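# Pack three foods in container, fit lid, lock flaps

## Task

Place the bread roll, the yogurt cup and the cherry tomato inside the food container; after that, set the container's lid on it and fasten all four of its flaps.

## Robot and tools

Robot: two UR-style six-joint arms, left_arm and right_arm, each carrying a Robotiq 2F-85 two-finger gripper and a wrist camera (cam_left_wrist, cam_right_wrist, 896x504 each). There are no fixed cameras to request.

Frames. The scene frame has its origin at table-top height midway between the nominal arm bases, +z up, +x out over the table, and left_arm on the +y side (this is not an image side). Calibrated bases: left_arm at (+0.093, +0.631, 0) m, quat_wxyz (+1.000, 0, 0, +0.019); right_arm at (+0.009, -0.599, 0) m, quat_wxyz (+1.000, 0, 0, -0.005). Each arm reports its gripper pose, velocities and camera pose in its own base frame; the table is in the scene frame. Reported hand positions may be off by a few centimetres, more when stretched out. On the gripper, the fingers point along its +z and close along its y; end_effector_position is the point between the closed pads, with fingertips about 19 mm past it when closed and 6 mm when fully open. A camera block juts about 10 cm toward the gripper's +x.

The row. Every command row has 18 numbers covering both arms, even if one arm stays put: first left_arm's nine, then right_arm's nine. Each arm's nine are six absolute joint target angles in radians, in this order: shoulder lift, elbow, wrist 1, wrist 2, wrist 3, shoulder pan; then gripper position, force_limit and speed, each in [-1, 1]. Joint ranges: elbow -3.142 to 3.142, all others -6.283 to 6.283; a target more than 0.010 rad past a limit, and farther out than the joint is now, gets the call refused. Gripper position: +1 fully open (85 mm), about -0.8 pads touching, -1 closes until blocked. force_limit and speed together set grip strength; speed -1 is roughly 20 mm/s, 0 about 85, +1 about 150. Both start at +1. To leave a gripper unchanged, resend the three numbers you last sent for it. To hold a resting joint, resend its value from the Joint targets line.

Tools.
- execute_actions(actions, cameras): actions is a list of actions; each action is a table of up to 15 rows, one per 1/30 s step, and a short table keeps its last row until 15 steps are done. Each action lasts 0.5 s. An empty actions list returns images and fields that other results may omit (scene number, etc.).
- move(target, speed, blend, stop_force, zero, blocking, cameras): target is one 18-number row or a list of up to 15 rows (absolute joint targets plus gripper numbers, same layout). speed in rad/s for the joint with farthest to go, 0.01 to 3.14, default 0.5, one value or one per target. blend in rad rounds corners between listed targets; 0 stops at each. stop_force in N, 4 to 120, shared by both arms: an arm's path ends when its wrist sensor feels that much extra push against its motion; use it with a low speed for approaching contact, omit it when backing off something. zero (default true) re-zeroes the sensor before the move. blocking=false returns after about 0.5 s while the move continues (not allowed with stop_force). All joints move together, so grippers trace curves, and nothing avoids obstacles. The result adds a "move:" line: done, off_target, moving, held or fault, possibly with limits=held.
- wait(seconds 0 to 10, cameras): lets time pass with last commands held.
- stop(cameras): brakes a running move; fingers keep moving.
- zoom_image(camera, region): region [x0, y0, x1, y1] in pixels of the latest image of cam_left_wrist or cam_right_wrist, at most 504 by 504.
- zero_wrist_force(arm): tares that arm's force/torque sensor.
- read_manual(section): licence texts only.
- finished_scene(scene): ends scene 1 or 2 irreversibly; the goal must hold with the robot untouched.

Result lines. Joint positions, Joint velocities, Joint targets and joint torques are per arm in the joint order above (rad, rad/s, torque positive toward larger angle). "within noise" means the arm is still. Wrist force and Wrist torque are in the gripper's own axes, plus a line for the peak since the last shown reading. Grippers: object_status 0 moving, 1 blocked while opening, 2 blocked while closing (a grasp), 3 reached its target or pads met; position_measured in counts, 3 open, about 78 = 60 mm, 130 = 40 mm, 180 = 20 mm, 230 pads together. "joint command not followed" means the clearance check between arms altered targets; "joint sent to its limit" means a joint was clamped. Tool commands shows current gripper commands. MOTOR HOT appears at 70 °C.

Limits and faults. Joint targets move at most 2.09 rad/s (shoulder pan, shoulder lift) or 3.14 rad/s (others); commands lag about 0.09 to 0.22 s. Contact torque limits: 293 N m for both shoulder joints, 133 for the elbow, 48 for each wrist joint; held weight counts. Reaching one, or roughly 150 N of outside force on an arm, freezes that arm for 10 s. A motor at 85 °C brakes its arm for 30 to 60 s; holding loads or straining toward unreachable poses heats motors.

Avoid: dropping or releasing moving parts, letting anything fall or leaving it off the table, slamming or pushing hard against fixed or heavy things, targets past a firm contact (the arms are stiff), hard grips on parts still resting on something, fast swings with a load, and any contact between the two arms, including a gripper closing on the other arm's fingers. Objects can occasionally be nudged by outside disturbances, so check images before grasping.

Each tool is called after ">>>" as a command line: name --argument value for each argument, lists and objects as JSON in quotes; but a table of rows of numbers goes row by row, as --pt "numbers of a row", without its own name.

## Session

>>> execute_actions --actions '[]'

Scene clock: 0.00 s.
left_arm: end_effector_position=(+0.6078, +0.1903, +0.3651) position_measured=3 object_status=3 end_effector_quat_wxyz=(+0.096, +0.605, -0.600, +0.514) | right_arm: end_effector_position=(+0.5985, +0.6031, +0.1390) position_measured=3 object_status=3 end_effector_quat_wxyz=(-0.411, +0.753, +0.449, +0.252)
Joint names: [shoulder lift, elbow, wrist 1, wrist 2, wrist 3, shoulder pan]
Joint positions: left_arm=[-1.548 2.185 -2.555 -2.639 -1.364 0.421] | right_arm=[-2.124 -2.087 0.351 2.19 3.155 3.942]
Joint velocities: within noise
Joint torques (N m): no reading
Motor temperatures (°C): left_arm=[26 30 33 34 37 27] | right_arm=[34 28 37 32 34 27]
Wrist force (N): no reading
Wrist torque (N m): no reading
Wrist force, peak (N): no reading
Joint targets: left_arm=[-1.548 2.185 -2.555 -2.639 -1.364 0.421] | right_arm=[-2.124 -2.087 0.351 2.190 3.155 3.942]
Tool commands: left_gripper/position=+1.0 left_gripper/force_limit=+1.0 left_gripper/speed=+1.0 right_gripper/position=+1.0 right_gripper/force_limit=+1.0 right_gripper/speed=+1.0

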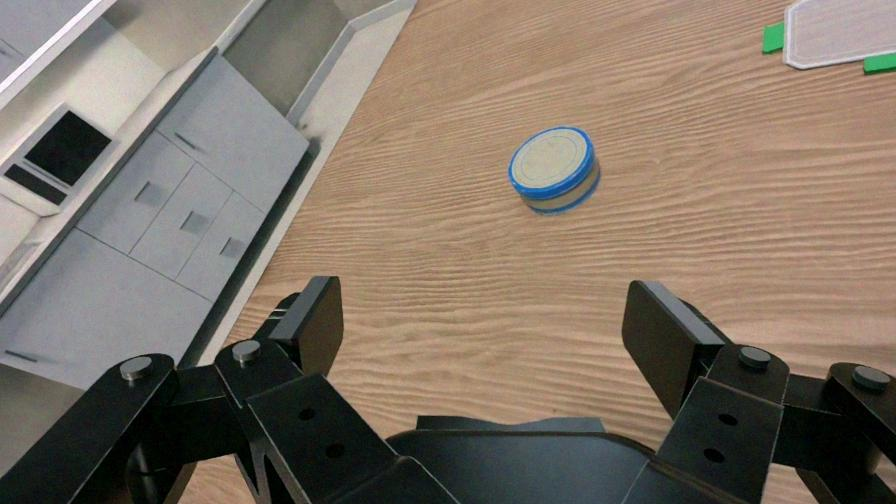

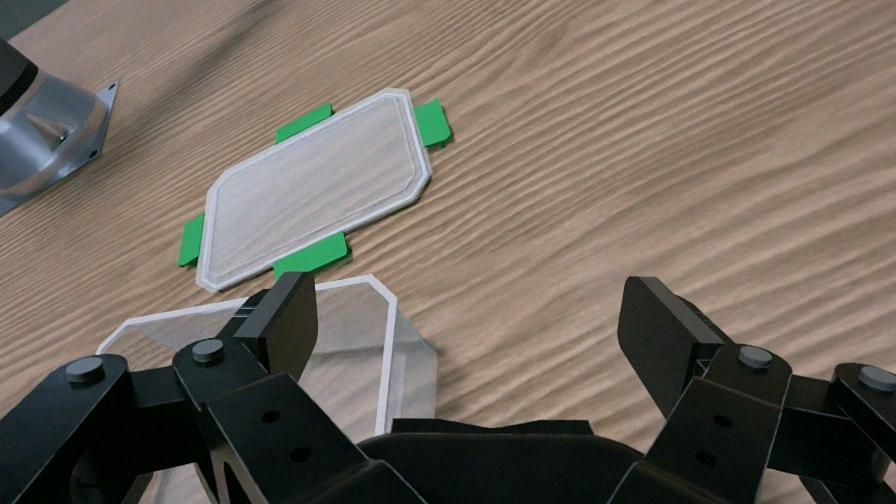

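>>> move --target '[-1.7708,1.5544,-1.3544,-1.5708,-0.8,-0.8437,1,1,1,-1.7482,-1.182,-1.7822,1.5708,4.2045,4.2045,1,1,1]' --speed 1.0 --cameras '["all"]'

Scene clock: 3.13 s.
left_arm: end_effector_position=(+0.4999, -0.2999, +0.6199) position_measured=3 object_status=3 end_effector_quat_wxyz=(+0.000, +0.022, +1.000, +0.000) | right_arm: end_effector_position=(+0.5348, +0.6028, +0.6197) position_measured=3 object_status=3 end_effector_quat_wxyz=(+0.000, +1.000, +0.000, +0.000)
Joint names: [shoulder lift, elbow, wrist 1, wrist 2, wrist 3, shoulder pan]
Joint positions: left_arm=[-1.771 1.554 -1.354 -1.571 -0.8 -0.844] | right_arm=[-1.748 -1.182 -1.782 1.571 4.204 4.204]
Joint torques (N m): left_arm=[-35.73 -55.11 -0.29 2.96 2.62 -12.34] | right_arm=[78.19 59.65 1.47 -2.27 2.06 19.5]
Wrist force (N): left_arm=[0.2 0.0 0.3] | right_arm=[-0.4 -0.5 0.0]
Wrist torque (N m): left_arm=[-0.08 0.29 0.15] | right_arm=[0.09 0.05 -0.30]
Wrist force, peak (N): left_arm=[-1.6 1.7 -2.0] | right_arm=[-1.4 1.0 -2.4]
Joint targets: left_arm=[-1.771 1.554 -1.354 -1.571 -0.800 -0.844] | right_arm=[-1.748 -1.182 -1.782 1.571 4.204 4.204]
move: done

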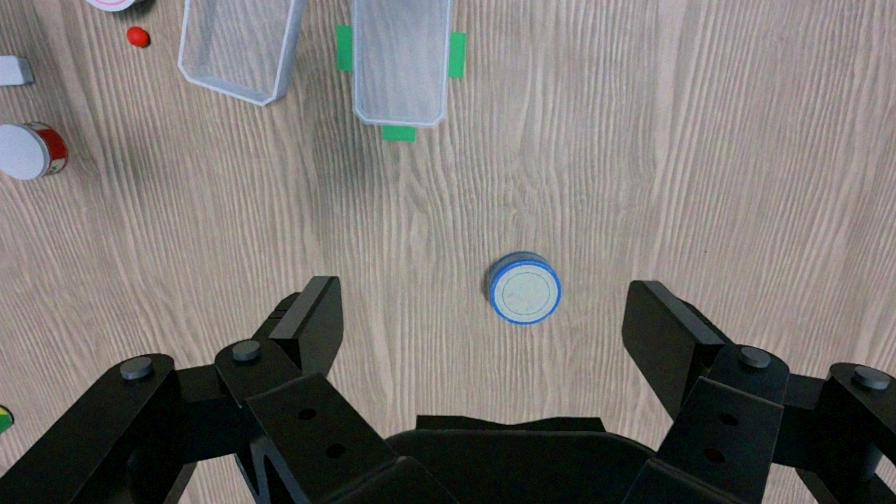

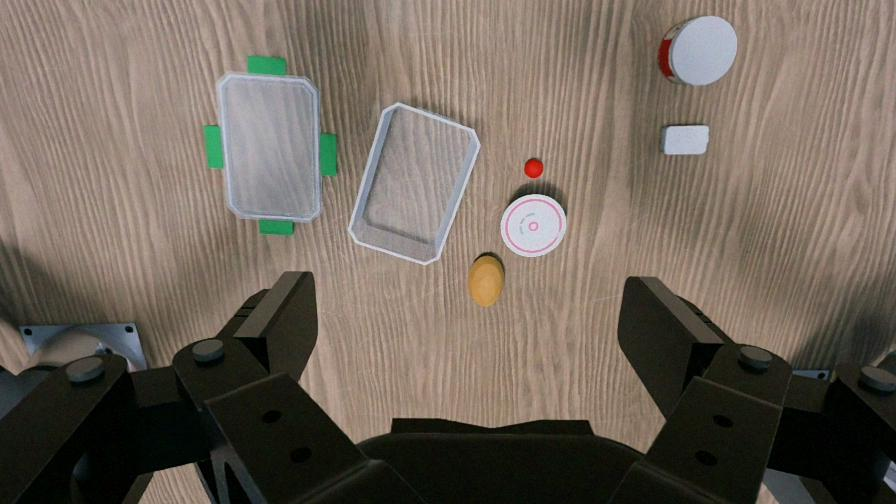

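>>> move --target '[-1.7708,1.5544,-1.3544,-1.5708,-0.8,-0.8437,1,1,1,-1.60582,-1.69235,-1.41422,1.5708,3.05992,4.29561,1,1,1]' --speed 1.0 --cameras '["cam_right_wrist"]'

Scene clock: 7.23 s.
left_arm: end_effector_position=(+0.4999, -0.2999, +0.6200) position_measured=3 object_status=3 end_effector_quat_wxyz=(+0.000, +0.022, +1.000, +0.000) | right_arm: end_effector_position=(+0.4450, +0.5750, +0.4200) position_measured=3 object_status=3 end_effector_quat_wxyz=(+0.000, +0.815, +0.579, +0.000)
Joint names: [shoulder lift, elbow, wrist 1, wrist 2, wrist 3, shoulder pan]
Joint positions: left_arm=[-1.771 1.554 -1.354 -1.571 -0.8 -0.844] | right_arm=[-1.606 -1.692 -1.414 1.571 3.06 4.296]
Joint torques (N m): left_arm=[-38.46 -54.52 -0.13 3.15 2.78 -12.27] | right_arm=[67.01 42.14 7.18 -0.77 -2.05 19.77]
Wrist force (N): left_arm=[0.4 0.1 0.2] | right_arm=[-1.1 -0.8 -0.5]
Wrist torque (N m): left_arm=[-0.08 0.27 0.16] | right_arm=[0.07 0.23 -0.22]
Wrist force, peak (N): left_arm=[0.4 -0.1 0.7] | right_arm=[-1.9 -0.9 1.5]
Joint targets: left_arm=[-1.771 1.554 -1.354 -1.571 -0.800 -0.844] | right_arm=[-1.606 -1.692 -1.414 1.571 3.060 4.296]
move: done
Images, in order (width x height): cam_right_wrist 896x504.

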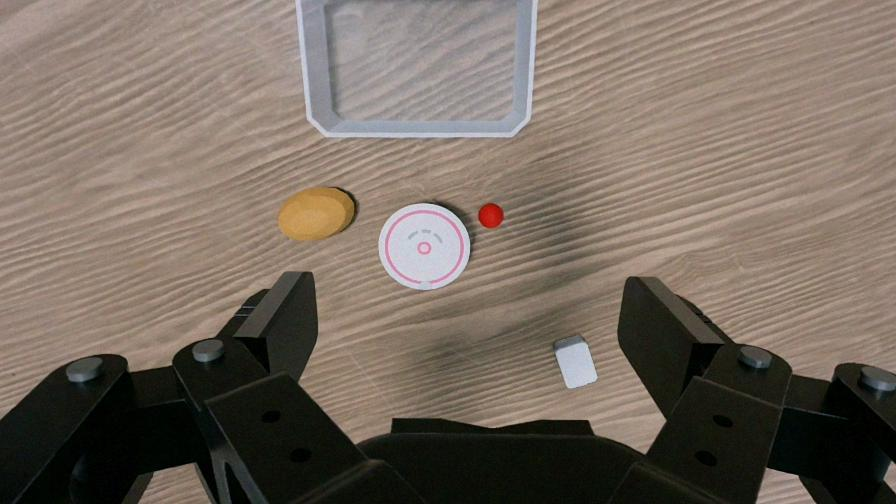

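>>> move --target '[-1.7708,1.5544,-1.3544,-1.5708,-0.8,-0.8437,1,1,1,-1.70606,-2.12575,-0.88058,1.5708,4.5527,4.2176,1,1,1]' --speed 1.0 --cameras '["cam_right_wrist"]'

Scene clock: 9.93 s.
left_arm: end_effector_position=(+0.4999, -0.2999, +0.6200) position_measured=3 object_status=3 end_effector_quat_wxyz=(+0.000, +0.022, +1.000, +0.000) | right_arm: end_effector_position=(+0.4587, +0.4834, +0.1400) position_measured=3 object_status=3 end_effector_quat_wxyz=(+0.000, +0.986, -0.167, +0.000)
Joint names: [shoulder lift, elbow, wrist 1, wrist 2, wrist 3, shoulder pan]
Joint positions: left_arm=[-1.771 1.554 -1.354 -1.571 -0.8 -0.844] | right_arm=[-1.706 -2.126 -0.881 1.571 4.553 4.218]
Joint torques (N m): left_arm=[-36.13 -54.31 -0.16 3.19 2.71 -16.1] | right_arm=[42.79 31.6 7.7 0.36 1.81 -13.55]
Wrist force (N): left_arm=[0.0 -0.1 0.2] | right_arm=[-0.6 -0.6 1.0]
Wrist torque (N m): left_arm=[-0.10 0.32 0.15] | right_arm=[-0.03 0.21 -0.36]
Wrist force, peak (N): left_arm=[0.7 -0.1 0.5] | right_arm=[-1.4 -1.0 -1.8]
Joint targets: left_arm=[-1.771 1.554 -1.354 -1.571 -0.800 -0.844] | right_arm=[-1.706 -2.126 -0.881 1.571 4.553 4.218]
move: done
Images, in order (width x height): cam_right_wrist 896x504.

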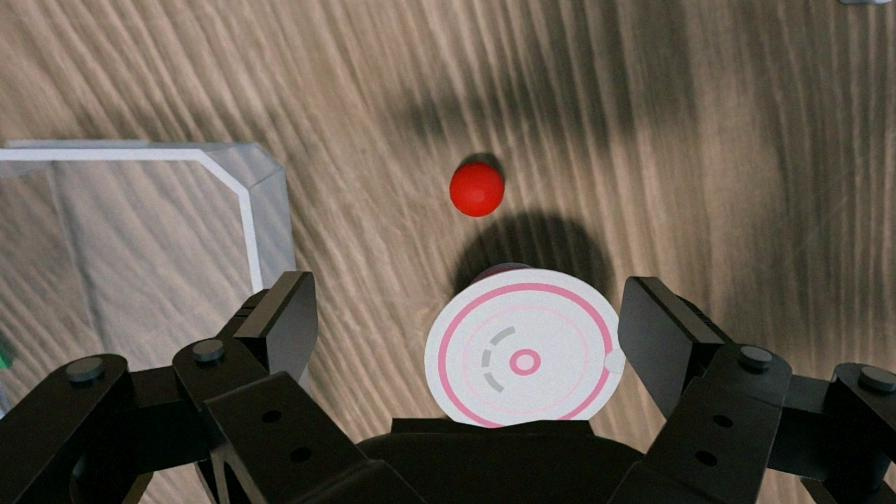

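>>> move --pt "-1.7708 1.5544 -1.3544 -1.5708 -0.8 -0.8437 1 1 1 -1.69955 -2.13345 -0.87939 1.5708 4.5361 4.20103 1 1 1" --pt "-1.7708 1.5544 -1.3544 -1.5708 -0.8 -0.8437 1 1 1 -1.86941 -2.20893 -0.63405 1.5708 4.5361 4.20103 1 1 1" --speed 0.4 --blend 0.01 --cameras '["cam_right_wrist"]'

>>> move --target '[-1.7708,1.5544,-1.3544,-1.5708,-0.8,-0.8437,1,1,1,-1.86941,-2.20893,-0.63405,1.5708,4.5361,4.20103,-1,-1,-1]' --cameras '["cam_right_wrist"]'

Scene clock: 11.57 s.
left_arm: end_effector_position=(+0.4999, -0.2999, +0.6200) position_measured=3 object_status=3 end_effector_quat_wxyz=(+0.000, +0.022, +1.000, +0.000) | right_arm: end_effector_position=(+0.4644, +0.4718, +0.0220) position_measured=3 object_status=3 end_effector_quat_wxyz=(+0.000, +0.986, -0.167, +0.000)
Joint names: [shoulder lift, elbow, wrist 1, wrist 2, wrist 3, shoulder pan]
Joint positions: left_arm=[-1.771 1.554 -1.354 -1.571 -0.8 -0.844] | right_arm=[-1.869 -2.209 -0.634 1.571 4.536 4.201]
Joint torques (N m): left_arm=[-36.79 -53.06 0.03 3.33 2.86 -16.59] | right_arm=[47.05 21.9 7.25 0.02 -2.25 -13.45]
Wrist force (N): left_arm=[0.0 -0.1 0.1] | right_arm=[-0.6 0.5 0.2]
Wrist torque (N m): left_arm=[-0.10 0.33 0.15] | right_arm=[0.25 0.15 -0.23]
Wrist force, peak (N): left_arm=[-0.1 -0.4 0.7] | right_arm=[-2.3 -2.2 1.0]
Joint targets: left_arm=[-1.771 1.554 -1.354 -1.571 -0.800 -0.844] | right_arm=[-1.869 -2.209 -0.634 1.571 4.536 4.201]
move: done; blend cut to 0.0083 rad at target 1
Images, in order (width x height): cam_right_wrist 896x504.

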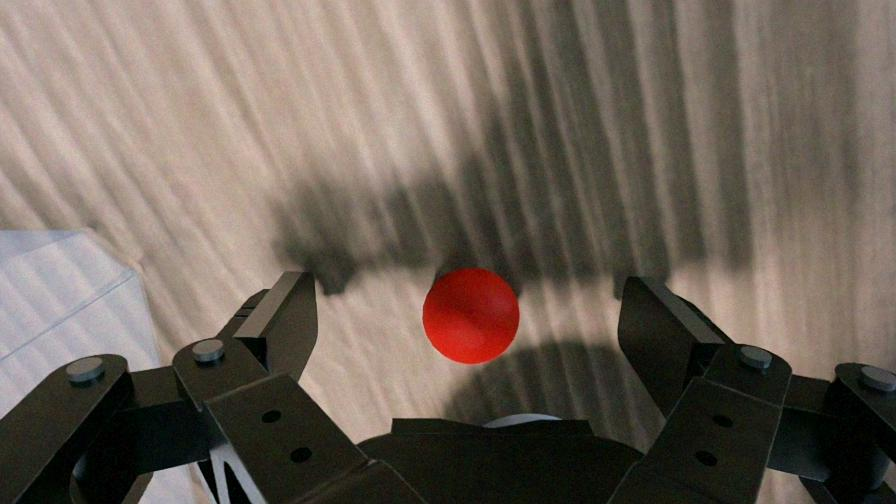

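Scene clock: 14.93 s.
left_arm: end_effector_position=(+0.4999, -0.2999, +0.6200) position_measured=3 object_status=3 end_effector_quat_wxyz=(+0.000, +0.022, +1.000, +0.000) | right_arm: end_effector_position=(+0.4644, +0.4718, +0.0219) position_measured=165 object_status=0 end_effector_quat_wxyz=(+0.000, +0.986, -0.167, +0.000)
Joint names: [shoulder lift, elbow, wrist 1, wrist 2, wrist 3, shoulder pan]
Joint positions: left_arm=[-1.771 1.554 -1.354 -1.571 -0.8 -0.844] | right_arm=[-1.869 -2.209 -0.634 1.571 4.536 4.201]
Joint torques (N m): left_arm=[-37.44 -54.49 0.01 3.31 2.74 -15.43] | right_arm=[52.11 21.54 6.63 0.26 -2.24 -11.71]
Wrist force (N): left_arm=[0.1 -0.1 0.5] | right_arm=[-0.6 0.3 -2.2]
Wrist torque (N m): left_arm=[-0.11 0.31 0.16] | right_arm=[0.18 0.14 -0.23]
Wrist force, peak (N): left_arm=[-0.2 0.1 0.8] | right_arm=[-0.8 -0.2 -4.1]
Joint targets: left_arm=[-1.771 1.554 -1.354 -1.571 -0.800 -0.844] | right_arm=[-1.869 -2.209 -0.634 1.571 4.536 4.201]
move: done
Images, in order (width x height): cam_right_wrist 896x504.

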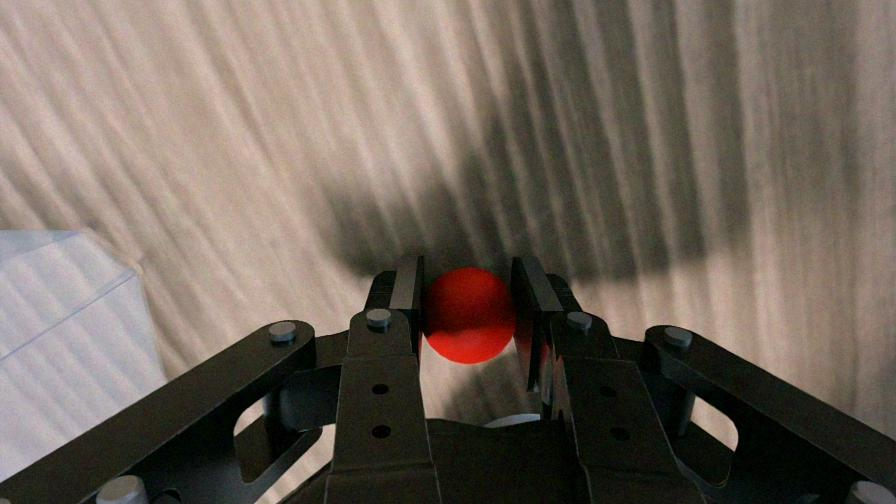

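>>> move --pt "-1.7708 1.5544 -1.3544 -1.5708 -0.8 -0.8437 1 1 1 -1.69955 -2.13345 -0.87939 1.5708 4.5361 4.20103 -1 -1 -1" --pt "-1.7708 1.5544 -1.3544 -1.5708 -0.8 -0.8437 1 1 1 -1.75612 -1.83625 -1.12002 1.5708 3.0708 4.30649 -1 -1 -1" --speed '[0.5,0.9]' --blend '[0.08,0]' --cameras '["cam_right_wrist"]'

>>> move --target '[-1.7708,1.5544,-1.3544,-1.5708,-0.8,-0.8437,1,1,1,-1.85477,-1.93482,-0.9228,1.5708,3.0708,4.30649,-1,-1,-1]' --speed 0.3 --cameras '["cam_right_wrist"]'

Scene clock: 19.60 s.
left_arm: end_effector_position=(+0.4999, -0.2999, +0.6200) position_measured=3 object_status=3 end_effector_quat_wxyz=(+0.000, +0.022, +1.000, +0.000) | right_arm: end_effector_position=(+0.4550, +0.6177, +0.2500) position_measured=165 object_status=2 end_effector_quat_wxyz=(+0.000, +0.815, +0.579, +0.000)
Joint names: [shoulder lift, elbow, wrist 1, wrist 2, wrist 3, shoulder pan]
Joint positions: left_arm=[-1.771 1.554 -1.354 -1.571 -0.8 -0.844] | right_arm=[-1.756 -1.836 -1.12 1.571 3.071 4.306]
Joint torques (N m): left_arm=[-36.99 -53.65 0 3.36 2.85 -15.57] | right_arm=[53.69 55.83 1.91 0.1 -2.29 16.85]
Wrist force (N): left_arm=[0.1 0.0 0.4] | right_arm=[-0.2 -0.3 0.0]
Wrist torque (N m): left_arm=[-0.09 0.30 0.15] | right_arm=[0.07 0.14 -0.25]
Wrist force, peak (N): left_arm=[0.6 -0.2 0.4] | right_arm=[-0.7 0.8 -4.2]
Joint targets: left_arm=[-1.771 1.554 -1.354 -1.571 -0.800 -0.844] | right_arm=[-1.756 -1.836 -1.120 1.571 3.071 4.306]
move: done
Images, in order (width x height): cam_right_wrist 896x504.

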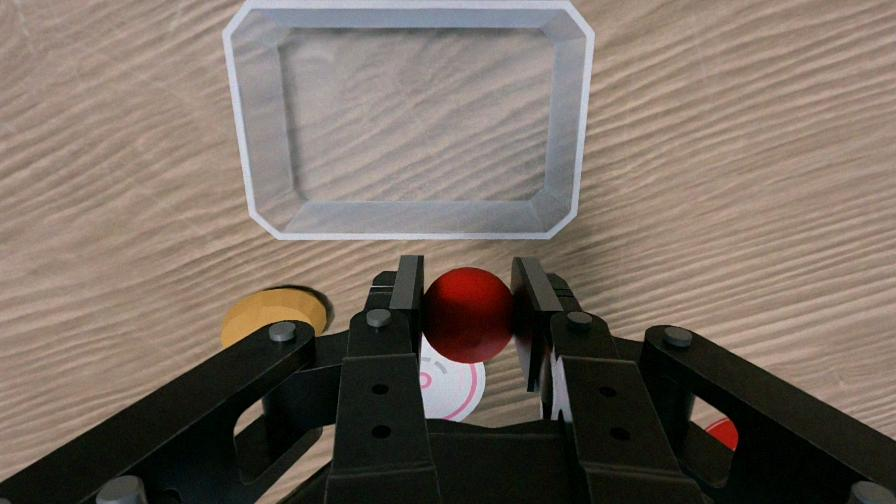

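Scene clock: 20.77 s.
left_arm: end_effector_position=(+0.4999, -0.2999, +0.6200) position_measured=3 object_status=3 end_effector_quat_wxyz=(+0.000, +0.022, +1.000, +0.000) | right_arm: end_effector_position=(+0.4550, +0.6178, +0.1401) position_measured=165 object_status=2 end_effector_quat_wxyz=(+0.000, +0.815, +0.579, +0.000)
Joint names: [shoulder lift, elbow, wrist 1, wrist 2, wrist 3, shoulder pan]
Joint positions: left_arm=[-1.771 1.554 -1.354 -1.571 -0.8 -0.844] | right_arm=[-1.855 -1.935 -0.923 1.571 3.071 4.306]
Joint torques (N m): left_arm=[-36.69 -53.79 -0.46 3.36 2.52 -18.58] | right_arm=[57.49 31.8 8.01 0.31 -2.33 15.47]
Wrist force (N): left_arm=[0.3 -0.3 0.3] | right_arm=[-0.6 0.0 0.8]
Wrist torque (N m): left_arm=[-0.14 0.28 0.16] | right_arm=[0.17 0.23 -0.29]
Wrist force, peak (N): left_arm=[-0.1 0.3 0.8] | right_arm=[-0.8 -0.1 2.5]
Joint targets: left_arm=[-1.771 1.554 -1.354 -1.571 -0.800 -0.844] | right_arm=[-1.855 -1.935 -0.923 1.571 3.071 4.306]
move: done
Images, in order (width x height): cam_right_wrist 896x504.

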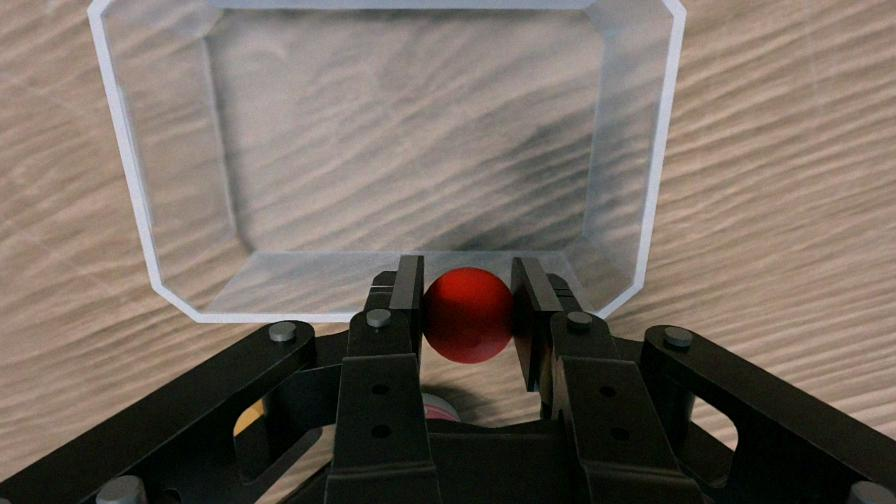

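>>> move --pt "-1.7708 1.5544 -1.3544 -1.5708 -0.8 -0.8437 1 1 1 -1.89271 -1.97162 -0.84806 1.5708 3.0837 4.31937 -1 -1 -1" --pt "-1.7708 1.5544 -1.3544 -1.5708 -0.8 -0.8437 1 1 1 -1.98656 -2.01003 -0.7158 1.5708 3.0837 4.31937 -1 -1 -1" --speed '[0.4,0.15]' --cameras '["cam_right_wrist"]'

>>> move --pt "-1.7708 1.5544 -1.3544 -1.5708 -0.8 -0.8437 1 1 1 -1.98656 -2.01003 -0.7158 1.5708 3.0837 4.31937 0 -1 -1" --pt "-1.7708 1.5544 -1.3544 -1.5708 -0.8 -0.8437 1 1 1 -1.89271 -1.97162 -0.84806 1.5708 3.0837 4.31937 0 -1 -1" --speed 0.25 --cameras '["cam_right_wrist"]'

Scene clock: 23.73 s.
left_arm: end_effector_position=(+0.4999, -0.2999, +0.6200) position_measured=3 object_status=3 end_effector_quat_wxyz=(+0.000, +0.022, +1.000, +0.000) | right_arm: end_effector_position=(+0.4452, +0.6191, +0.0261) position_measured=165 object_status=2 end_effector_quat_wxyz=(+0.000, +0.815, +0.579, +0.000)
Joint names: [shoulder lift, elbow, wrist 1, wrist 2, wrist 3, shoulder pan]
Joint positions: left_arm=[-1.771 1.554 -1.354 -1.571 -0.8 -0.844] | right_arm=[-1.986 -2.01 -0.716 1.571 3.084 4.319]
Joint torques (N m): left_arm=[-38.67 -54.07 -0.27 2.86 2.75 -15.7] | right_arm=[63.43 25.99 8.2 0.06 2.07 17.52]
Wrist force (N): left_arm=[0.0 0.1 0.1] | right_arm=[-0.9 0.0 1.1]
Wrist torque (N m): left_arm=[-0.07 0.32 0.16] | right_arm=[0.19 0.24 -0.35]
Wrist force, peak (N): left_arm=[0.1 0.2 0.8] | right_arm=[-0.6 0.0 2.0]
Joint targets: left_arm=[-1.771 1.554 -1.354 -1.571 -0.800 -0.844] | right_arm=[-1.987 -2.010 -0.716 1.571 3.084 4.319]
move: done
Images, in order (width x height): cam_right_wrist 896x504.

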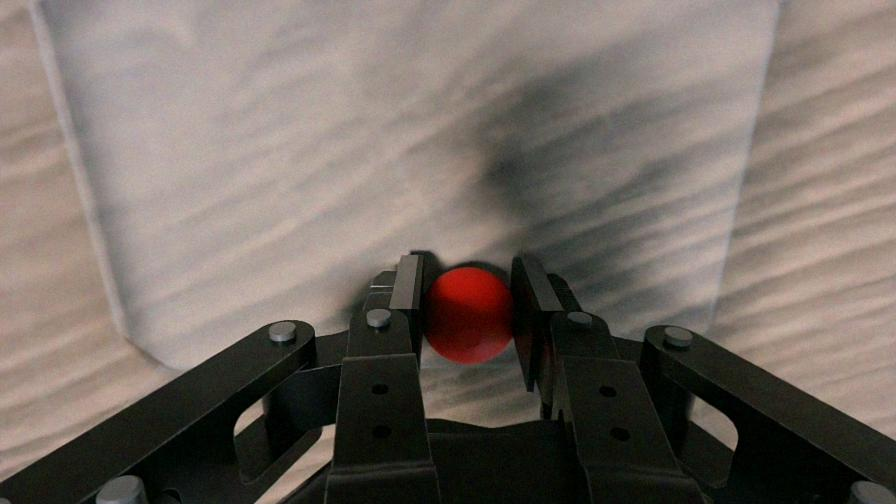

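Scene clock: 25.73 s.
left_arm: end_effector_position=(+0.4999, -0.2999, +0.6200) position_measured=3 object_status=3 end_effector_quat_wxyz=(+0.000, +0.022, +1.000, +0.000) | right_arm: end_effector_position=(+0.4452, +0.6191, +0.0999) position_measured=128 object_status=3 end_effector_quat_wxyz=(+0.000, +0.815, +0.579, +0.000)
Joint names: [shoulder lift, elbow, wrist 1, wrist 2, wrist 3, shoulder pan]
Joint positions: left_arm=[-1.771 1.554 -1.354 -1.571 -0.8 -0.844] | right_arm=[-1.893 -1.972 -0.848 1.571 3.084 4.319]
Joint torques (N m): left_arm=[-35.41 -52.61 -0.12 2.76 2.7 -14.78] | right_arm=[86.98 49.47 1.38 -0.03 2.04 13.23]
Wrist force (N): left_arm=[0.3 0.0 0.5] | right_arm=[-0.6 0.2 0.4]
Wrist torque (N m): left_arm=[-0.09 0.27 0.15] | right_arm=[0.20 0.17 -0.40]
Wrist force, peak (N): left_arm=[-0.2 -0.7 0.7] | right_arm=[-1.0 -0.1 2.3]
Joint targets: left_arm=[-1.771 1.554 -1.354 -1.571 -0.800 -0.844] | right_arm=[-1.893 -1.972 -0.848 1.571 3.084 4.319]
move: done
Images, in order (width x height): cam_right_wrist 896x504.

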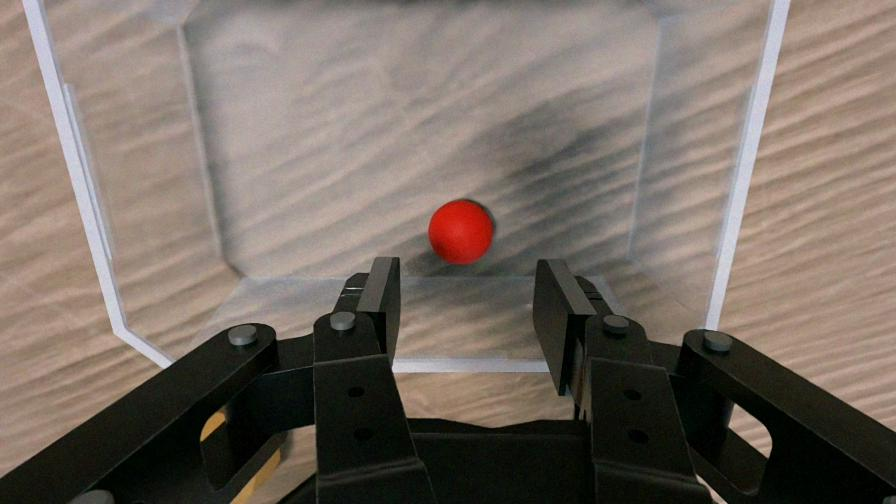

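>>> move --target '[-1.7708,1.5544,-1.3544,-1.5708,-0.8,-0.8437,1,1,1,-1.61306,-2.23021,-0.86912,1.5708,4.6384,4.5334,1,1,1]' --speed 0.9 --cameras '["cam_right_wrist"]'

Scene clock: 28.57 s.
left_arm: end_effector_position=(+0.4999, -0.2999, +0.6200) position_measured=3 object_status=3 end_effector_quat_wxyz=(+0.000, +0.022, +1.000, +0.000) | right_arm: end_effector_position=(+0.2750, +0.5420, +0.1400) position_measured=3 object_status=3 end_effector_quat_wxyz=(+0.000, +0.999, -0.052, +0.000)
Joint names: [shoulder lift, elbow, wrist 1, wrist 2, wrist 3, shoulder pan]
Joint positions: left_arm=[-1.771 1.554 -1.354 -1.571 -0.8 -0.844] | right_arm=[-1.613 -2.23 -0.869 1.571 4.638 4.533]
Joint torques (N m): left_arm=[-35.17 -54.41 -0.47 3.14 2.62 -13.29] | right_arm=[57.22 31.13 1.8 -0.57 1.9 21.27]
Wrist force (N): left_arm=[-0.1 0.1 0.6] | right_arm=[-1.3 0.4 0.3]
Wrist torque (N m): left_arm=[-0.08 0.35 0.16] | right_arm=[0.25 0.25 -0.28]
Wrist force, peak (N): left_arm=[-0.1 -0.2 0.7] | right_arm=[-1.4 1.3 0.7]
Joint targets: left_arm=[-1.771 1.554 -1.354 -1.571 -0.800 -0.844] | right_arm=[-1.613 -2.230 -0.869 1.571 4.638 4.533]
move: done
Images, in order (width x height): cam_right_wrist 896x504.

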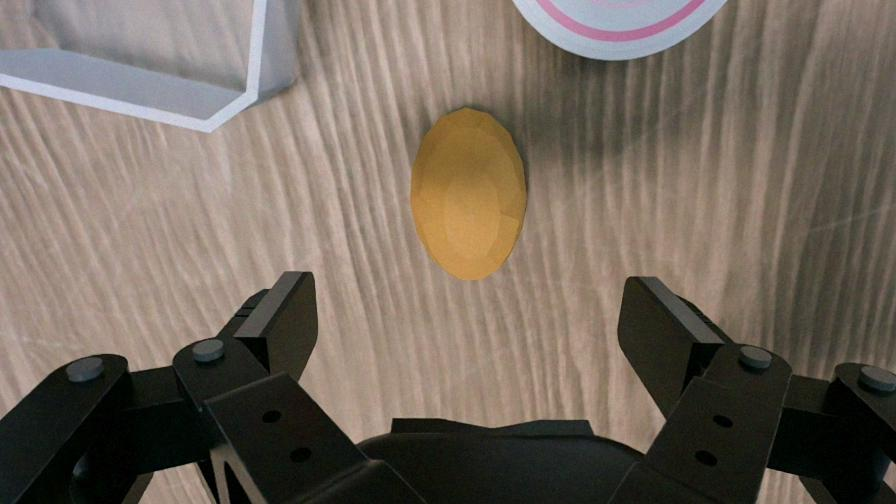

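>>> move --pt "-1.7708 1.5544 -1.3544 -1.5708 -0.8 -0.8437 1 1 1 -1.61093 -2.23247 -0.86899 1.5708 4.62439 4.51944 1 1 1" --pt "-1.7708 1.5544 -1.3544 -1.5708 -0.8 -0.8437 1 1 1 -1.78398 -2.30986 -0.61855 1.5708 4.62439 4.51944 1 1 1" --pt "-1.7708 1.5544 -1.3544 -1.5708 -0.8 -0.8437 1 1 1 -1.78398 -2.30986 -0.61855 1.5708 4.62439 4.51944 -1 -0.8 -1" --speed 0.4 --blend '[0.005,0,0]' --cameras '["cam_right_wrist"]'

Scene clock: 32.23 s.
left_arm: end_effector_position=(+0.4999, -0.2999, +0.6200) position_measured=3 object_status=3 end_effector_quat_wxyz=(+0.000, +0.022, +1.000, +0.000) | right_arm: end_effector_position=(+0.2823, +0.5367, +0.0300) position_measured=93 object_status=0 end_effector_quat_wxyz=(+0.000, +0.999, -0.052, +0.000)
Joint names: [shoulder lift, elbow, wrist 1, wrist 2, wrist 3, shoulder pan]
Joint positions: left_arm=[-1.771 1.554 -1.354 -1.571 -0.8 -0.844] | right_arm=[-1.784 -2.31 -0.618 1.571 4.624 4.519]
Joint torques (N m): left_arm=[-33.88 -53.32 -0.54 3.2 2.88 -14.92] | right_arm=[42.02 22.39 3.42 -0.35 -2.35 -16.1]
Wrist force (N): left_arm=[-0.1 -0.1 0.5] | right_arm=[-2.3 0.8 -21.1]
Wrist torque (N m): left_arm=[-0.10 0.34 0.16] | right_arm=[0.17 0.01 -0.24]
Wrist force, peak (N): left_arm=[0.0 -0.1 0.8] | right_arm=[-2.5 1.1 -22.4]
Joint targets: left_arm=[-1.771 1.554 -1.354 -1.571 -0.800 -0.844] | right_arm=[-1.784 -2.310 -0.619 1.571 4.624 4.519]
move: done
Images, in order (width x height): cam_right_wrist 896x504.

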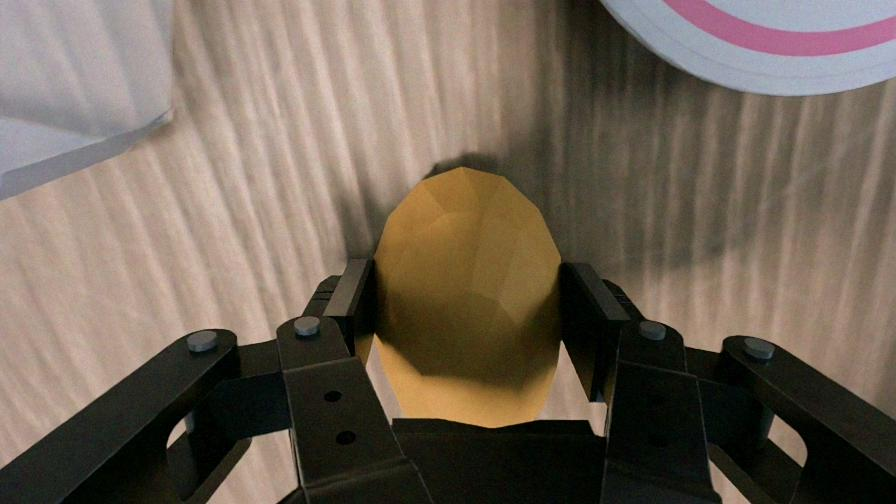

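>>> move --target '[-1.7708,1.5544,-1.3544,-1.5708,-0.8,-0.8437,1,1,1,-1.7664,-2.3021,-0.6441,1.5708,4.62439,4.51944,-1,-0.8,-1]' --speed 0.1 --cameras '["cam_right_wrist"]'

Scene clock: 33.23 s.
left_arm: end_effector_position=(+0.4999, -0.2999, +0.6200) position_measured=3 object_status=3 end_effector_quat_wxyz=(+0.000, +0.022, +1.000, +0.000) | right_arm: end_effector_position=(+0.2825, +0.5378, +0.0406) position_measured=93 object_status=2 end_effector_quat_wxyz=(+0.000, +0.999, -0.052, +0.000)
Joint names: [shoulder lift, elbow, wrist 1, wrist 2, wrist 3, shoulder pan]
Joint positions: left_arm=[-1.771 1.554 -1.354 -1.571 -0.8 -0.844] | right_arm=[-1.767 -2.302 -0.644 1.571 4.624 4.519]
Joint torques (N m): left_arm=[-36.32 -53.24 -0.17 2.73 2.48 -15.41] | right_arm=[67.79 42.47 2.12 -0.03 -1.98 -10.4]
Wrist force (N): left_arm=[0.1 -0.1 0.1] | right_arm=[-1.3 -0.1 0.5]
Wrist torque (N m): left_arm=[-0.10 0.30 0.15] | right_arm=[0.15 0.26 -0.16]
Wrist force, peak (N): left_arm=[0.2 0.2 0.6] | right_arm=[-2.3 1.1 -22.7]
Joint targets: left_arm=[-1.771 1.554 -1.354 -1.571 -0.800 -0.844] | right_arm=[-1.766 -2.302 -0.644 1.571 4.624 4.519]
move: done
Images, in order (width x height): cam_right_wrist 896x504.

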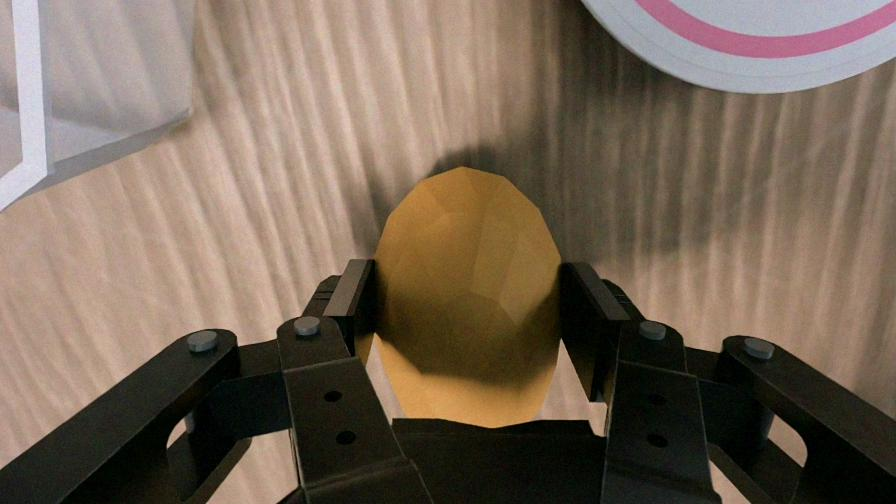

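>>> move --pt "-1.7708 1.5544 -1.3544 -1.5708 -0.8 -0.8437 1 1 1 -1.61093 -2.23247 -0.86899 1.5708 4.62439 4.51944 -1 -0.8 -1" --pt "-1.7708 1.5544 -1.3544 -1.5708 -0.8 -0.8437 1 1 1 -1.87358 -1.78326 -1.05555 1.5708 3.0396 4.27527 -1 -0.8 -1" --speed '[0.4,0.9]' --blend '[0.04,0]' --cameras '["cam_right_wrist"]'

>>> move --target '[-1.7708,1.5544,-1.3544,-1.5708,-0.8,-0.8437,1,1,1,-2.04253,-1.89063,-0.77923,1.5708,3.0396,4.27527,-1,-0.8,-1]' --speed 0.15 --stop_force 8 --cameras '["cam_right_wrist"]'

Scene clock: 36.50 s.
left_arm: end_effector_position=(+0.4999, -0.2999, +0.6200) position_measured=3 object_status=3 end_effector_quat_wxyz=(+0.000, +0.022, +1.000, +0.000) | right_arm: end_effector_position=(+0.4964, +0.6510, +0.2000) position_measured=93 object_status=2 end_effector_quat_wxyz=(+0.000, +0.815, +0.579, +0.000)
Joint names: [shoulder lift, elbow, wrist 1, wrist 2, wrist 3, shoulder pan]
Joint positions: left_arm=[-1.771 1.554 -1.354 -1.571 -0.8 -0.844] | right_arm=[-1.874 -1.783 -1.056 1.571 3.04 4.275]
Joint torques (N m): left_arm=[-35.97 -53.24 -0.31 3.13 2.82 -16.91] | right_arm=[62.31 54.98 1.43 -0.47 -2.54 -12.99]
Wrist force (N): left_arm=[0.2 0.1 0.3] | right_arm=[-0.8 -1.1 0.5]
Wrist torque (N m): left_arm=[-0.07 0.31 0.15] | right_arm=[-0.03 0.23 -0.30]
Wrist force, peak (N): left_arm=[0.5 -0.2 0.4] | right_arm=[-0.6 0.1 3.0]
Joint targets: left_arm=[-1.771 1.554 -1.354 -1.571 -0.800 -0.844] | right_arm=[-1.874 -1.783 -1.056 1.571 3.040 4.275]
move: done
Images, in order (width x height): cam_right_wrist 896x504.

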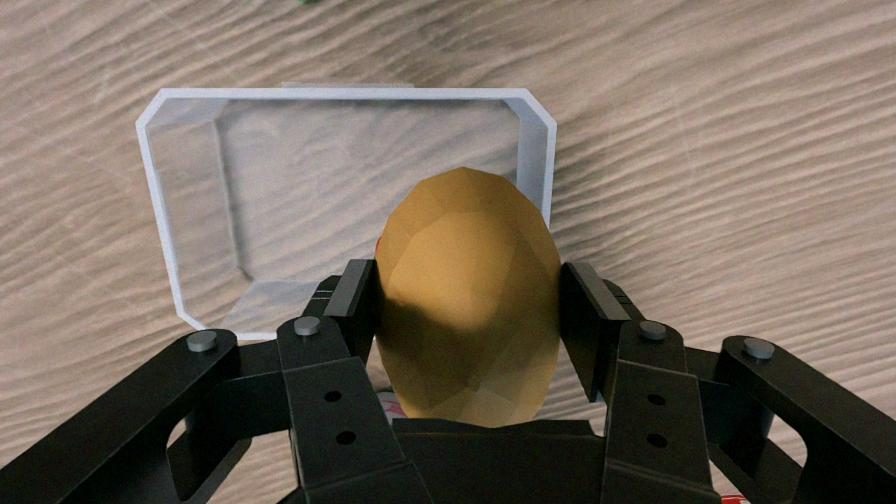

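Scene clock: 39.67 s.
left_arm: end_effector_position=(+0.4999, -0.2999, +0.6200) position_measured=3 object_status=3 end_effector_quat_wxyz=(+0.000, +0.022, +1.000, +0.000) | right_arm: end_effector_position=(+0.4966, +0.6514, +0.0391) position_measured=93 object_status=2 end_effector_quat_wxyz=(+0.000, +0.815, +0.579, +0.000)
Joint names: [shoulder lift, elbow, wrist 1, wrist 2, wrist 3, shoulder pan]
Joint positions: left_arm=[-1.771 1.554 -1.354 -1.571 -0.8 -0.844] | right_arm=[-2.039 -1.888 -0.785 1.571 3.04 4.275]
Joint torques (N m): left_arm=[-35.55 -52.89 -0.07 2.74 2.7 -14.86] | right_arm=[84.98 42.56 2.8 -0.45 -1.61 -13.18]
Wrist force (N): left_arm=[0.4 0.1 0.3] | right_arm=[-0.9 -3.2 -6.5]
Wrist torque (N m): left_arm=[-0.07 0.27 0.16] | right_arm=[-0.41 0.20 -0.20]
Wrist force, peak (N): left_arm=[0.5 0.2 0.6] | right_arm=[-3.5 -6.5 -36.6]
Joint targets: left_arm=[-1.771 1.554 -1.354 -1.571 -0.800 -0.844] | right_arm=[-2.039 -1.888 -0.785 1.571 3.040 4.275]
move: contact (right_arm)
Images, in order (width x height): cam_right_wrist 896x504.

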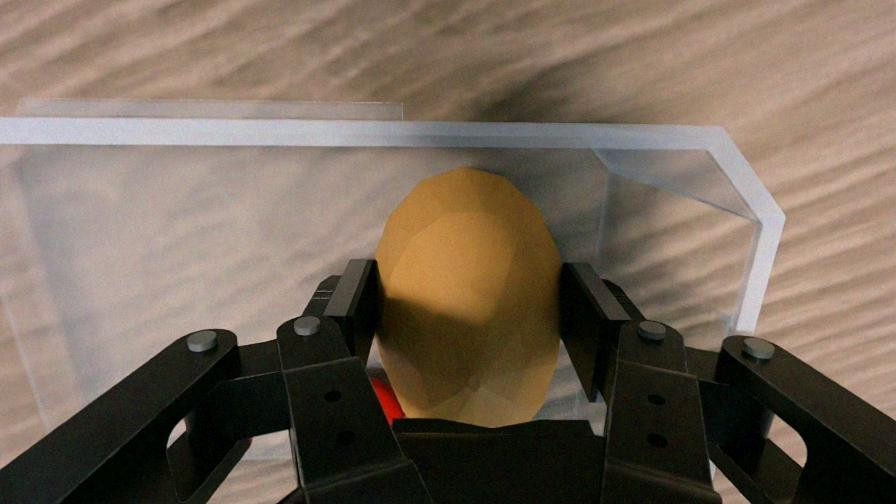

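>>> move --pt "-1.7708 1.5544 -1.3544 -1.5708 -0.8 -0.8437 1 1 1 -2.036 -1.8857 -0.7903 1.5708 3.0396 4.27527 -1 -0.8 -1" --pt "-1.7708 1.5544 -1.3544 -1.5708 -0.8 -0.8437 1 1 1 -2.036 -1.8857 -0.7903 1.5708 3.0396 4.27527 0.6 -0.8 -1" --speed 0.1 --cameras '["cam_right_wrist"]'

Scene clock: 41.67 s.
left_arm: end_effector_position=(+0.4999, -0.2999, +0.6200) position_measured=3 object_status=3 end_effector_quat_wxyz=(+0.000, +0.022, +1.000, +0.000) | right_arm: end_effector_position=(+0.4969, +0.6521, +0.0424) position_measured=53 object_status=0 end_effector_quat_wxyz=(+0.000, +0.815, +0.579, +0.000)
Joint names: [shoulder lift, elbow, wrist 1, wrist 2, wrist 3, shoulder pan]
Joint positions: left_arm=[-1.771 1.554 -1.354 -1.571 -0.8 -0.844] | right_arm=[-2.036 -1.886 -0.79 1.571 3.04 4.275]
Joint torques (N m): left_arm=[-36.07 -52.67 -0.24 2.7 2.63 -14.33] | right_arm=[92.63 46.64 2.17 -0.29 -0.65 -9.57]
Wrist force (N): left_arm=[-0.1 -0.1 0.3] | right_arm=[-1.4 -0.2 0.1]
Wrist torque (N m): left_arm=[-0.09 0.34 0.16] | right_arm=[0.13 0.31 -0.23]
Wrist force, peak (N): left_arm=[0.3 0.4 0.7] | right_arm=[-1.6 -3.0 -7.9]
Joint targets: left_arm=[-1.771 1.554 -1.354 -1.571 -0.800 -0.844] | right_arm=[-2.036 -1.886 -0.790 1.571 3.040 4.275]
move: done
Images, in order (width x height): cam_right_wrist 896x504.

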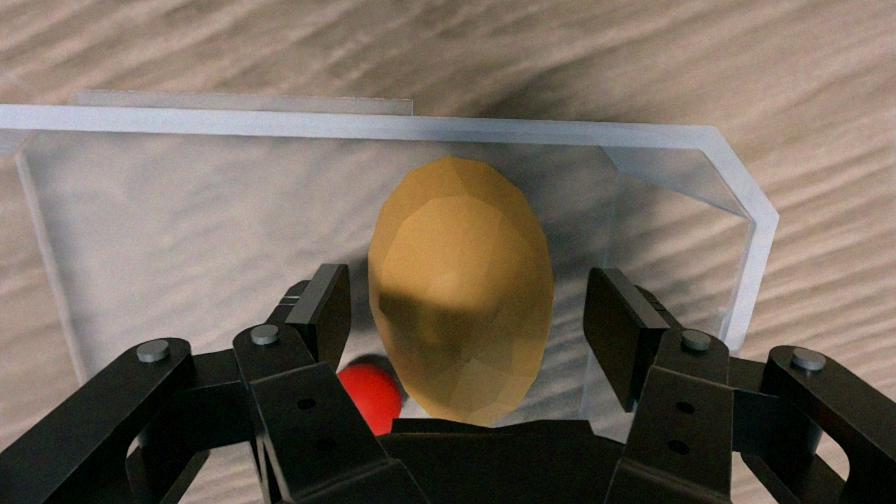

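>>> move --target '[-1.7708,1.5544,-1.3544,-1.5708,-0.8,-0.8437,1,1,1,-1.87358,-1.78326,-1.05555,1.5708,3.0396,4.27527,0.6,-0.8,-1]' --speed 0.4 --cameras '["cam_right_wrist"]'

Scene clock: 43.03 s.
left_arm: end_effector_position=(+0.4999, -0.2999, +0.6200) position_measured=3 object_status=3 end_effector_quat_wxyz=(+0.000, +0.022, +1.000, +0.000) | right_arm: end_effector_position=(+0.4964, +0.6510, +0.1999) position_measured=53 object_status=3 end_effector_quat_wxyz=(+0.000, +0.815, +0.579, +0.000)
Joint names: [shoulder lift, elbow, wrist 1, wrist 2, wrist 3, shoulder pan]
Joint positions: left_arm=[-1.771 1.554 -1.354 -1.571 -0.8 -0.844] | right_arm=[-1.874 -1.783 -1.055 1.571 3.04 4.275]
Joint torques (N m): left_arm=[-36.24 -52.89 -0.42 2.51 2.18 -15.98] | right_arm=[87.59 55.16 1.06 -0.7 0.37 -6.67]
Wrist force (N): left_arm=[0.3 0.0 0.1] | right_arm=[-1.2 -0.8 0.0]
Wrist torque (N m): left_arm=[-0.09 0.27 0.15] | right_arm=[0.02 0.29 -0.30]
Wrist force, peak (N): left_arm=[0.2 -0.4 0.6] | right_arm=[-1.3 -0.4 2.7]
Joint targets: left_arm=[-1.771 1.554 -1.354 -1.571 -0.800 -0.844] | right_arm=[-1.874 -1.783 -1.056 1.571 3.040 4.275]
move: done
Images, in order (width x height): cam_right_wrist 896x504.

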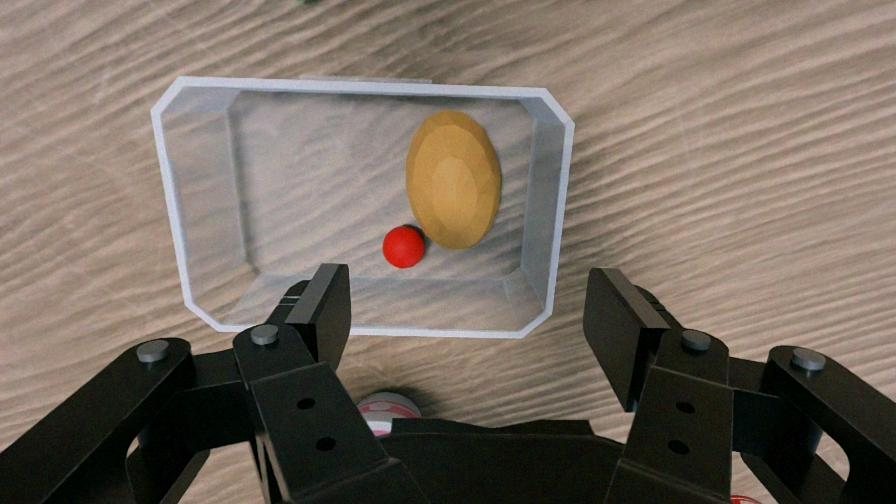

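>>> move --target '[-1.7708,1.5544,-1.3544,-1.5708,-0.8,-0.8437,1,1,1,-1.9203,-2.5999,0.4675,2.1916,2.4981,3.9372,1,-0.8,1]' --speed 0.8 --cameras '["cam_right_wrist"]'

Scene clock: 48.23 s.
left_arm: end_effector_position=(+0.4999, -0.2999, +0.6200) position_measured=3 object_status=3 end_effector_quat_wxyz=(+0.000, +0.022, +1.000, +0.000) | right_arm: end_effector_position=(+0.3950, +0.3903, +0.0863) position_measured=3 object_status=3 end_effector_quat_wxyz=(-0.312, +0.612, +0.668, +0.286)
Joint names: [shoulder lift, elbow, wrist 1, wrist 2, wrist 3, shoulder pan]
Joint positions: left_arm=[-1.771 1.554 -1.354 -1.571 -0.8 -0.844] | right_arm=[-1.92 -2.6 0.467 2.192 2.498 3.937]
Joint torques (N m): left_arm=[-37.78 -52.66 -0.19 2.22 2.67 -16.59] | right_arm=[35.57 5.81 7.72 3.5 -2.47 -13.16]
Wrist force (N): left_arm=[0.2 0.1 0.4] | right_arm=[-0.3 -0.6 0.9]
Wrist torque (N m): left_arm=[-0.07 0.28 0.16] | right_arm=[0.18 -0.12 0.04]
Wrist force, peak (N): left_arm=[0.5 -0.2 0.6] | right_arm=[-2.0 -1.5 -0.7]
Joint targets: left_arm=[-1.771 1.554 -1.354 -1.571 -0.800 -0.844] | right_arm=[-1.920 -2.600 0.468 2.192 2.498 3.937]
move: done
Images, in order (width x height): cam_right_wrist 896x504.

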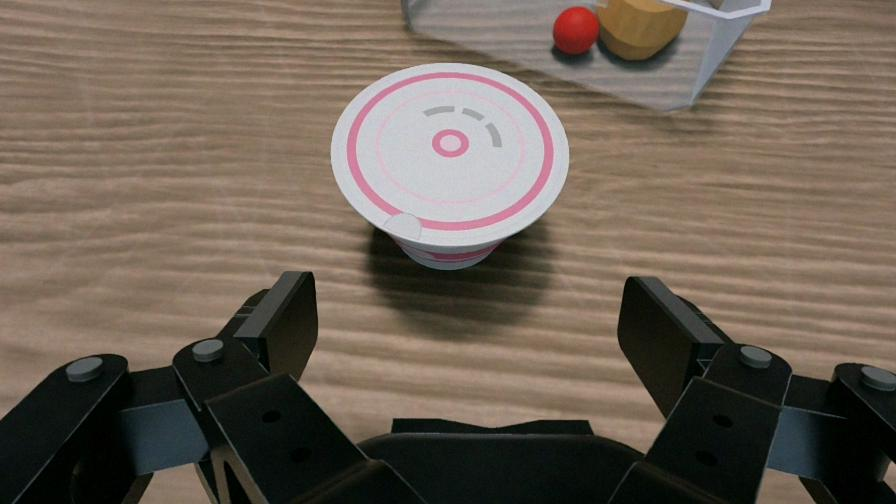

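>>> move --target '[-1.7708,1.5544,-1.3544,-1.5708,-0.8,-0.8437,1,1,1,-2.1425,-2.5375,0.696,2.1038,2.6241,4.07474,1,-0.8,1]' --speed 0.15 --stop_force 6 --cameras '["cam_right_wrist"]'

Scene clock: 52.63 s.
left_arm: end_effector_position=(+0.4999, -0.2999, +0.6200) position_measured=3 object_status=3 end_effector_quat_wxyz=(+0.000, +0.022, +1.000, +0.000) | right_arm: end_effector_position=(+0.3825, +0.4661, +0.0220) position_measured=3 object_status=3 end_effector_quat_wxyz=(-0.312, +0.612, +0.668, +0.285)
Joint names: [shoulder lift, elbow, wrist 1, wrist 2, wrist 3, shoulder pan]
Joint positions: left_arm=[-1.771 1.554 -1.354 -1.571 -0.8 -0.844] | right_arm=[-2.142 -2.538 0.696 2.104 2.624 4.075]
Joint torques (N m): left_arm=[-37 -52.18 -0.32 2.58 2.36 -13.71] | right_arm=[45.78 16.74 8.39 -1.24 2.09 19.45]
Wrist force (N): left_arm=[0.1 0.3 0.0] | right_arm=[-0.9 0.1 1.1]
Wrist torque (N m): left_arm=[-0.04 0.32 0.15] | right_arm=[0.23 0.06 -0.04]
Wrist force, peak (N): left_arm=[0.7 -0.2 0.5] | right_arm=[-1.3 0.6 1.9]
Joint targets: left_arm=[-1.771 1.554 -1.354 -1.571 -0.800 -0.844] | right_arm=[-2.143 -2.538 0.696 2.104 2.624 4.075]
move: done
Images, in order (width x height): cam_right_wrist 896x504.

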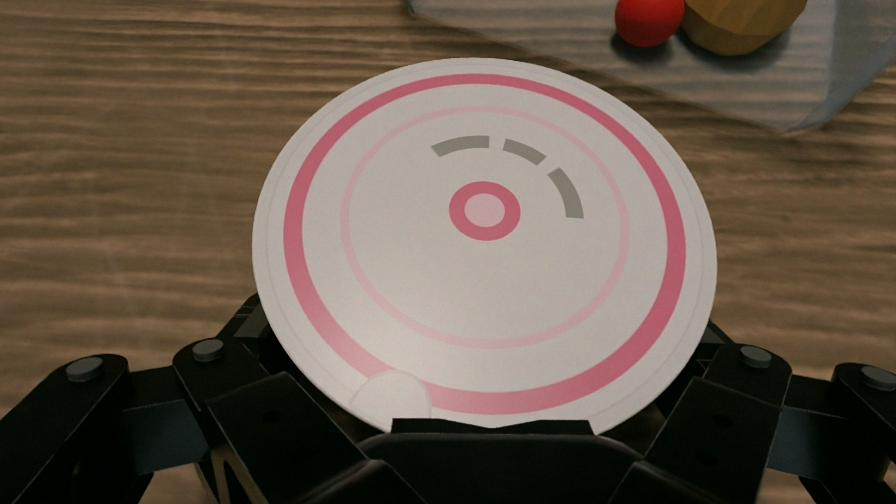

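>>> move --target '[-1.7708,1.5544,-1.3544,-1.5708,-0.8,-0.8437,1,1,1,-2.1425,-2.5375,0.696,2.1038,2.6241,4.07474,-1,-1,-1]' --cameras '["cam_right_wrist"]'

Scene clock: 53.87 s.
left_arm: end_effector_position=(+0.4999, -0.2999, +0.6200) position_measured=3 object_status=3 end_effector_quat_wxyz=(+0.000, +0.022, +1.000, +0.000) | right_arm: end_effector_position=(+0.3825, +0.4661, +0.0220) position_measured=45 object_status=0 end_effector_quat_wxyz=(-0.312, +0.612, +0.668, +0.285)
Joint names: [shoulder lift, elbow, wrist 1, wrist 2, wrist 3, shoulder pan]
Joint positions: left_arm=[-1.771 1.554 -1.354 -1.571 -0.8 -0.844] | right_arm=[-2.143 -2.537 0.696 2.104 2.624 4.075]
Joint torques (N m): left_arm=[-36.19 -52.03 -0.6 2.25 2.73 -16] | right_arm=[51 15.3 8.26 -0.43 1.57 19.06]
Wrist force (N): left_arm=[0.3 -0.1 0.5] | right_arm=[-1.4 0.2 1.3]
Wrist torque (N m): left_arm=[-0.11 0.28 0.16] | right_arm=[0.24 0.05 -0.03]
Wrist force, peak (N): left_arm=[0.6 -0.3 0.5] | right_arm=[-1.2 0.3 1.8]
Joint targets: left_arm=[-1.771 1.554 -1.354 -1.571 -0.800 -0.844] | right_arm=[-2.143 -2.538 0.696 2.104 2.624 4.075]
move: done
Images, in order (width x height): cam_right_wrist 896x504.

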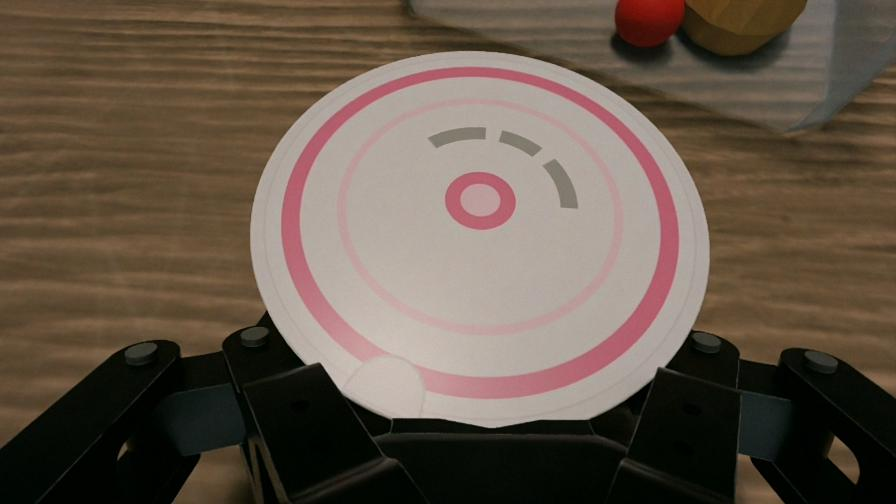

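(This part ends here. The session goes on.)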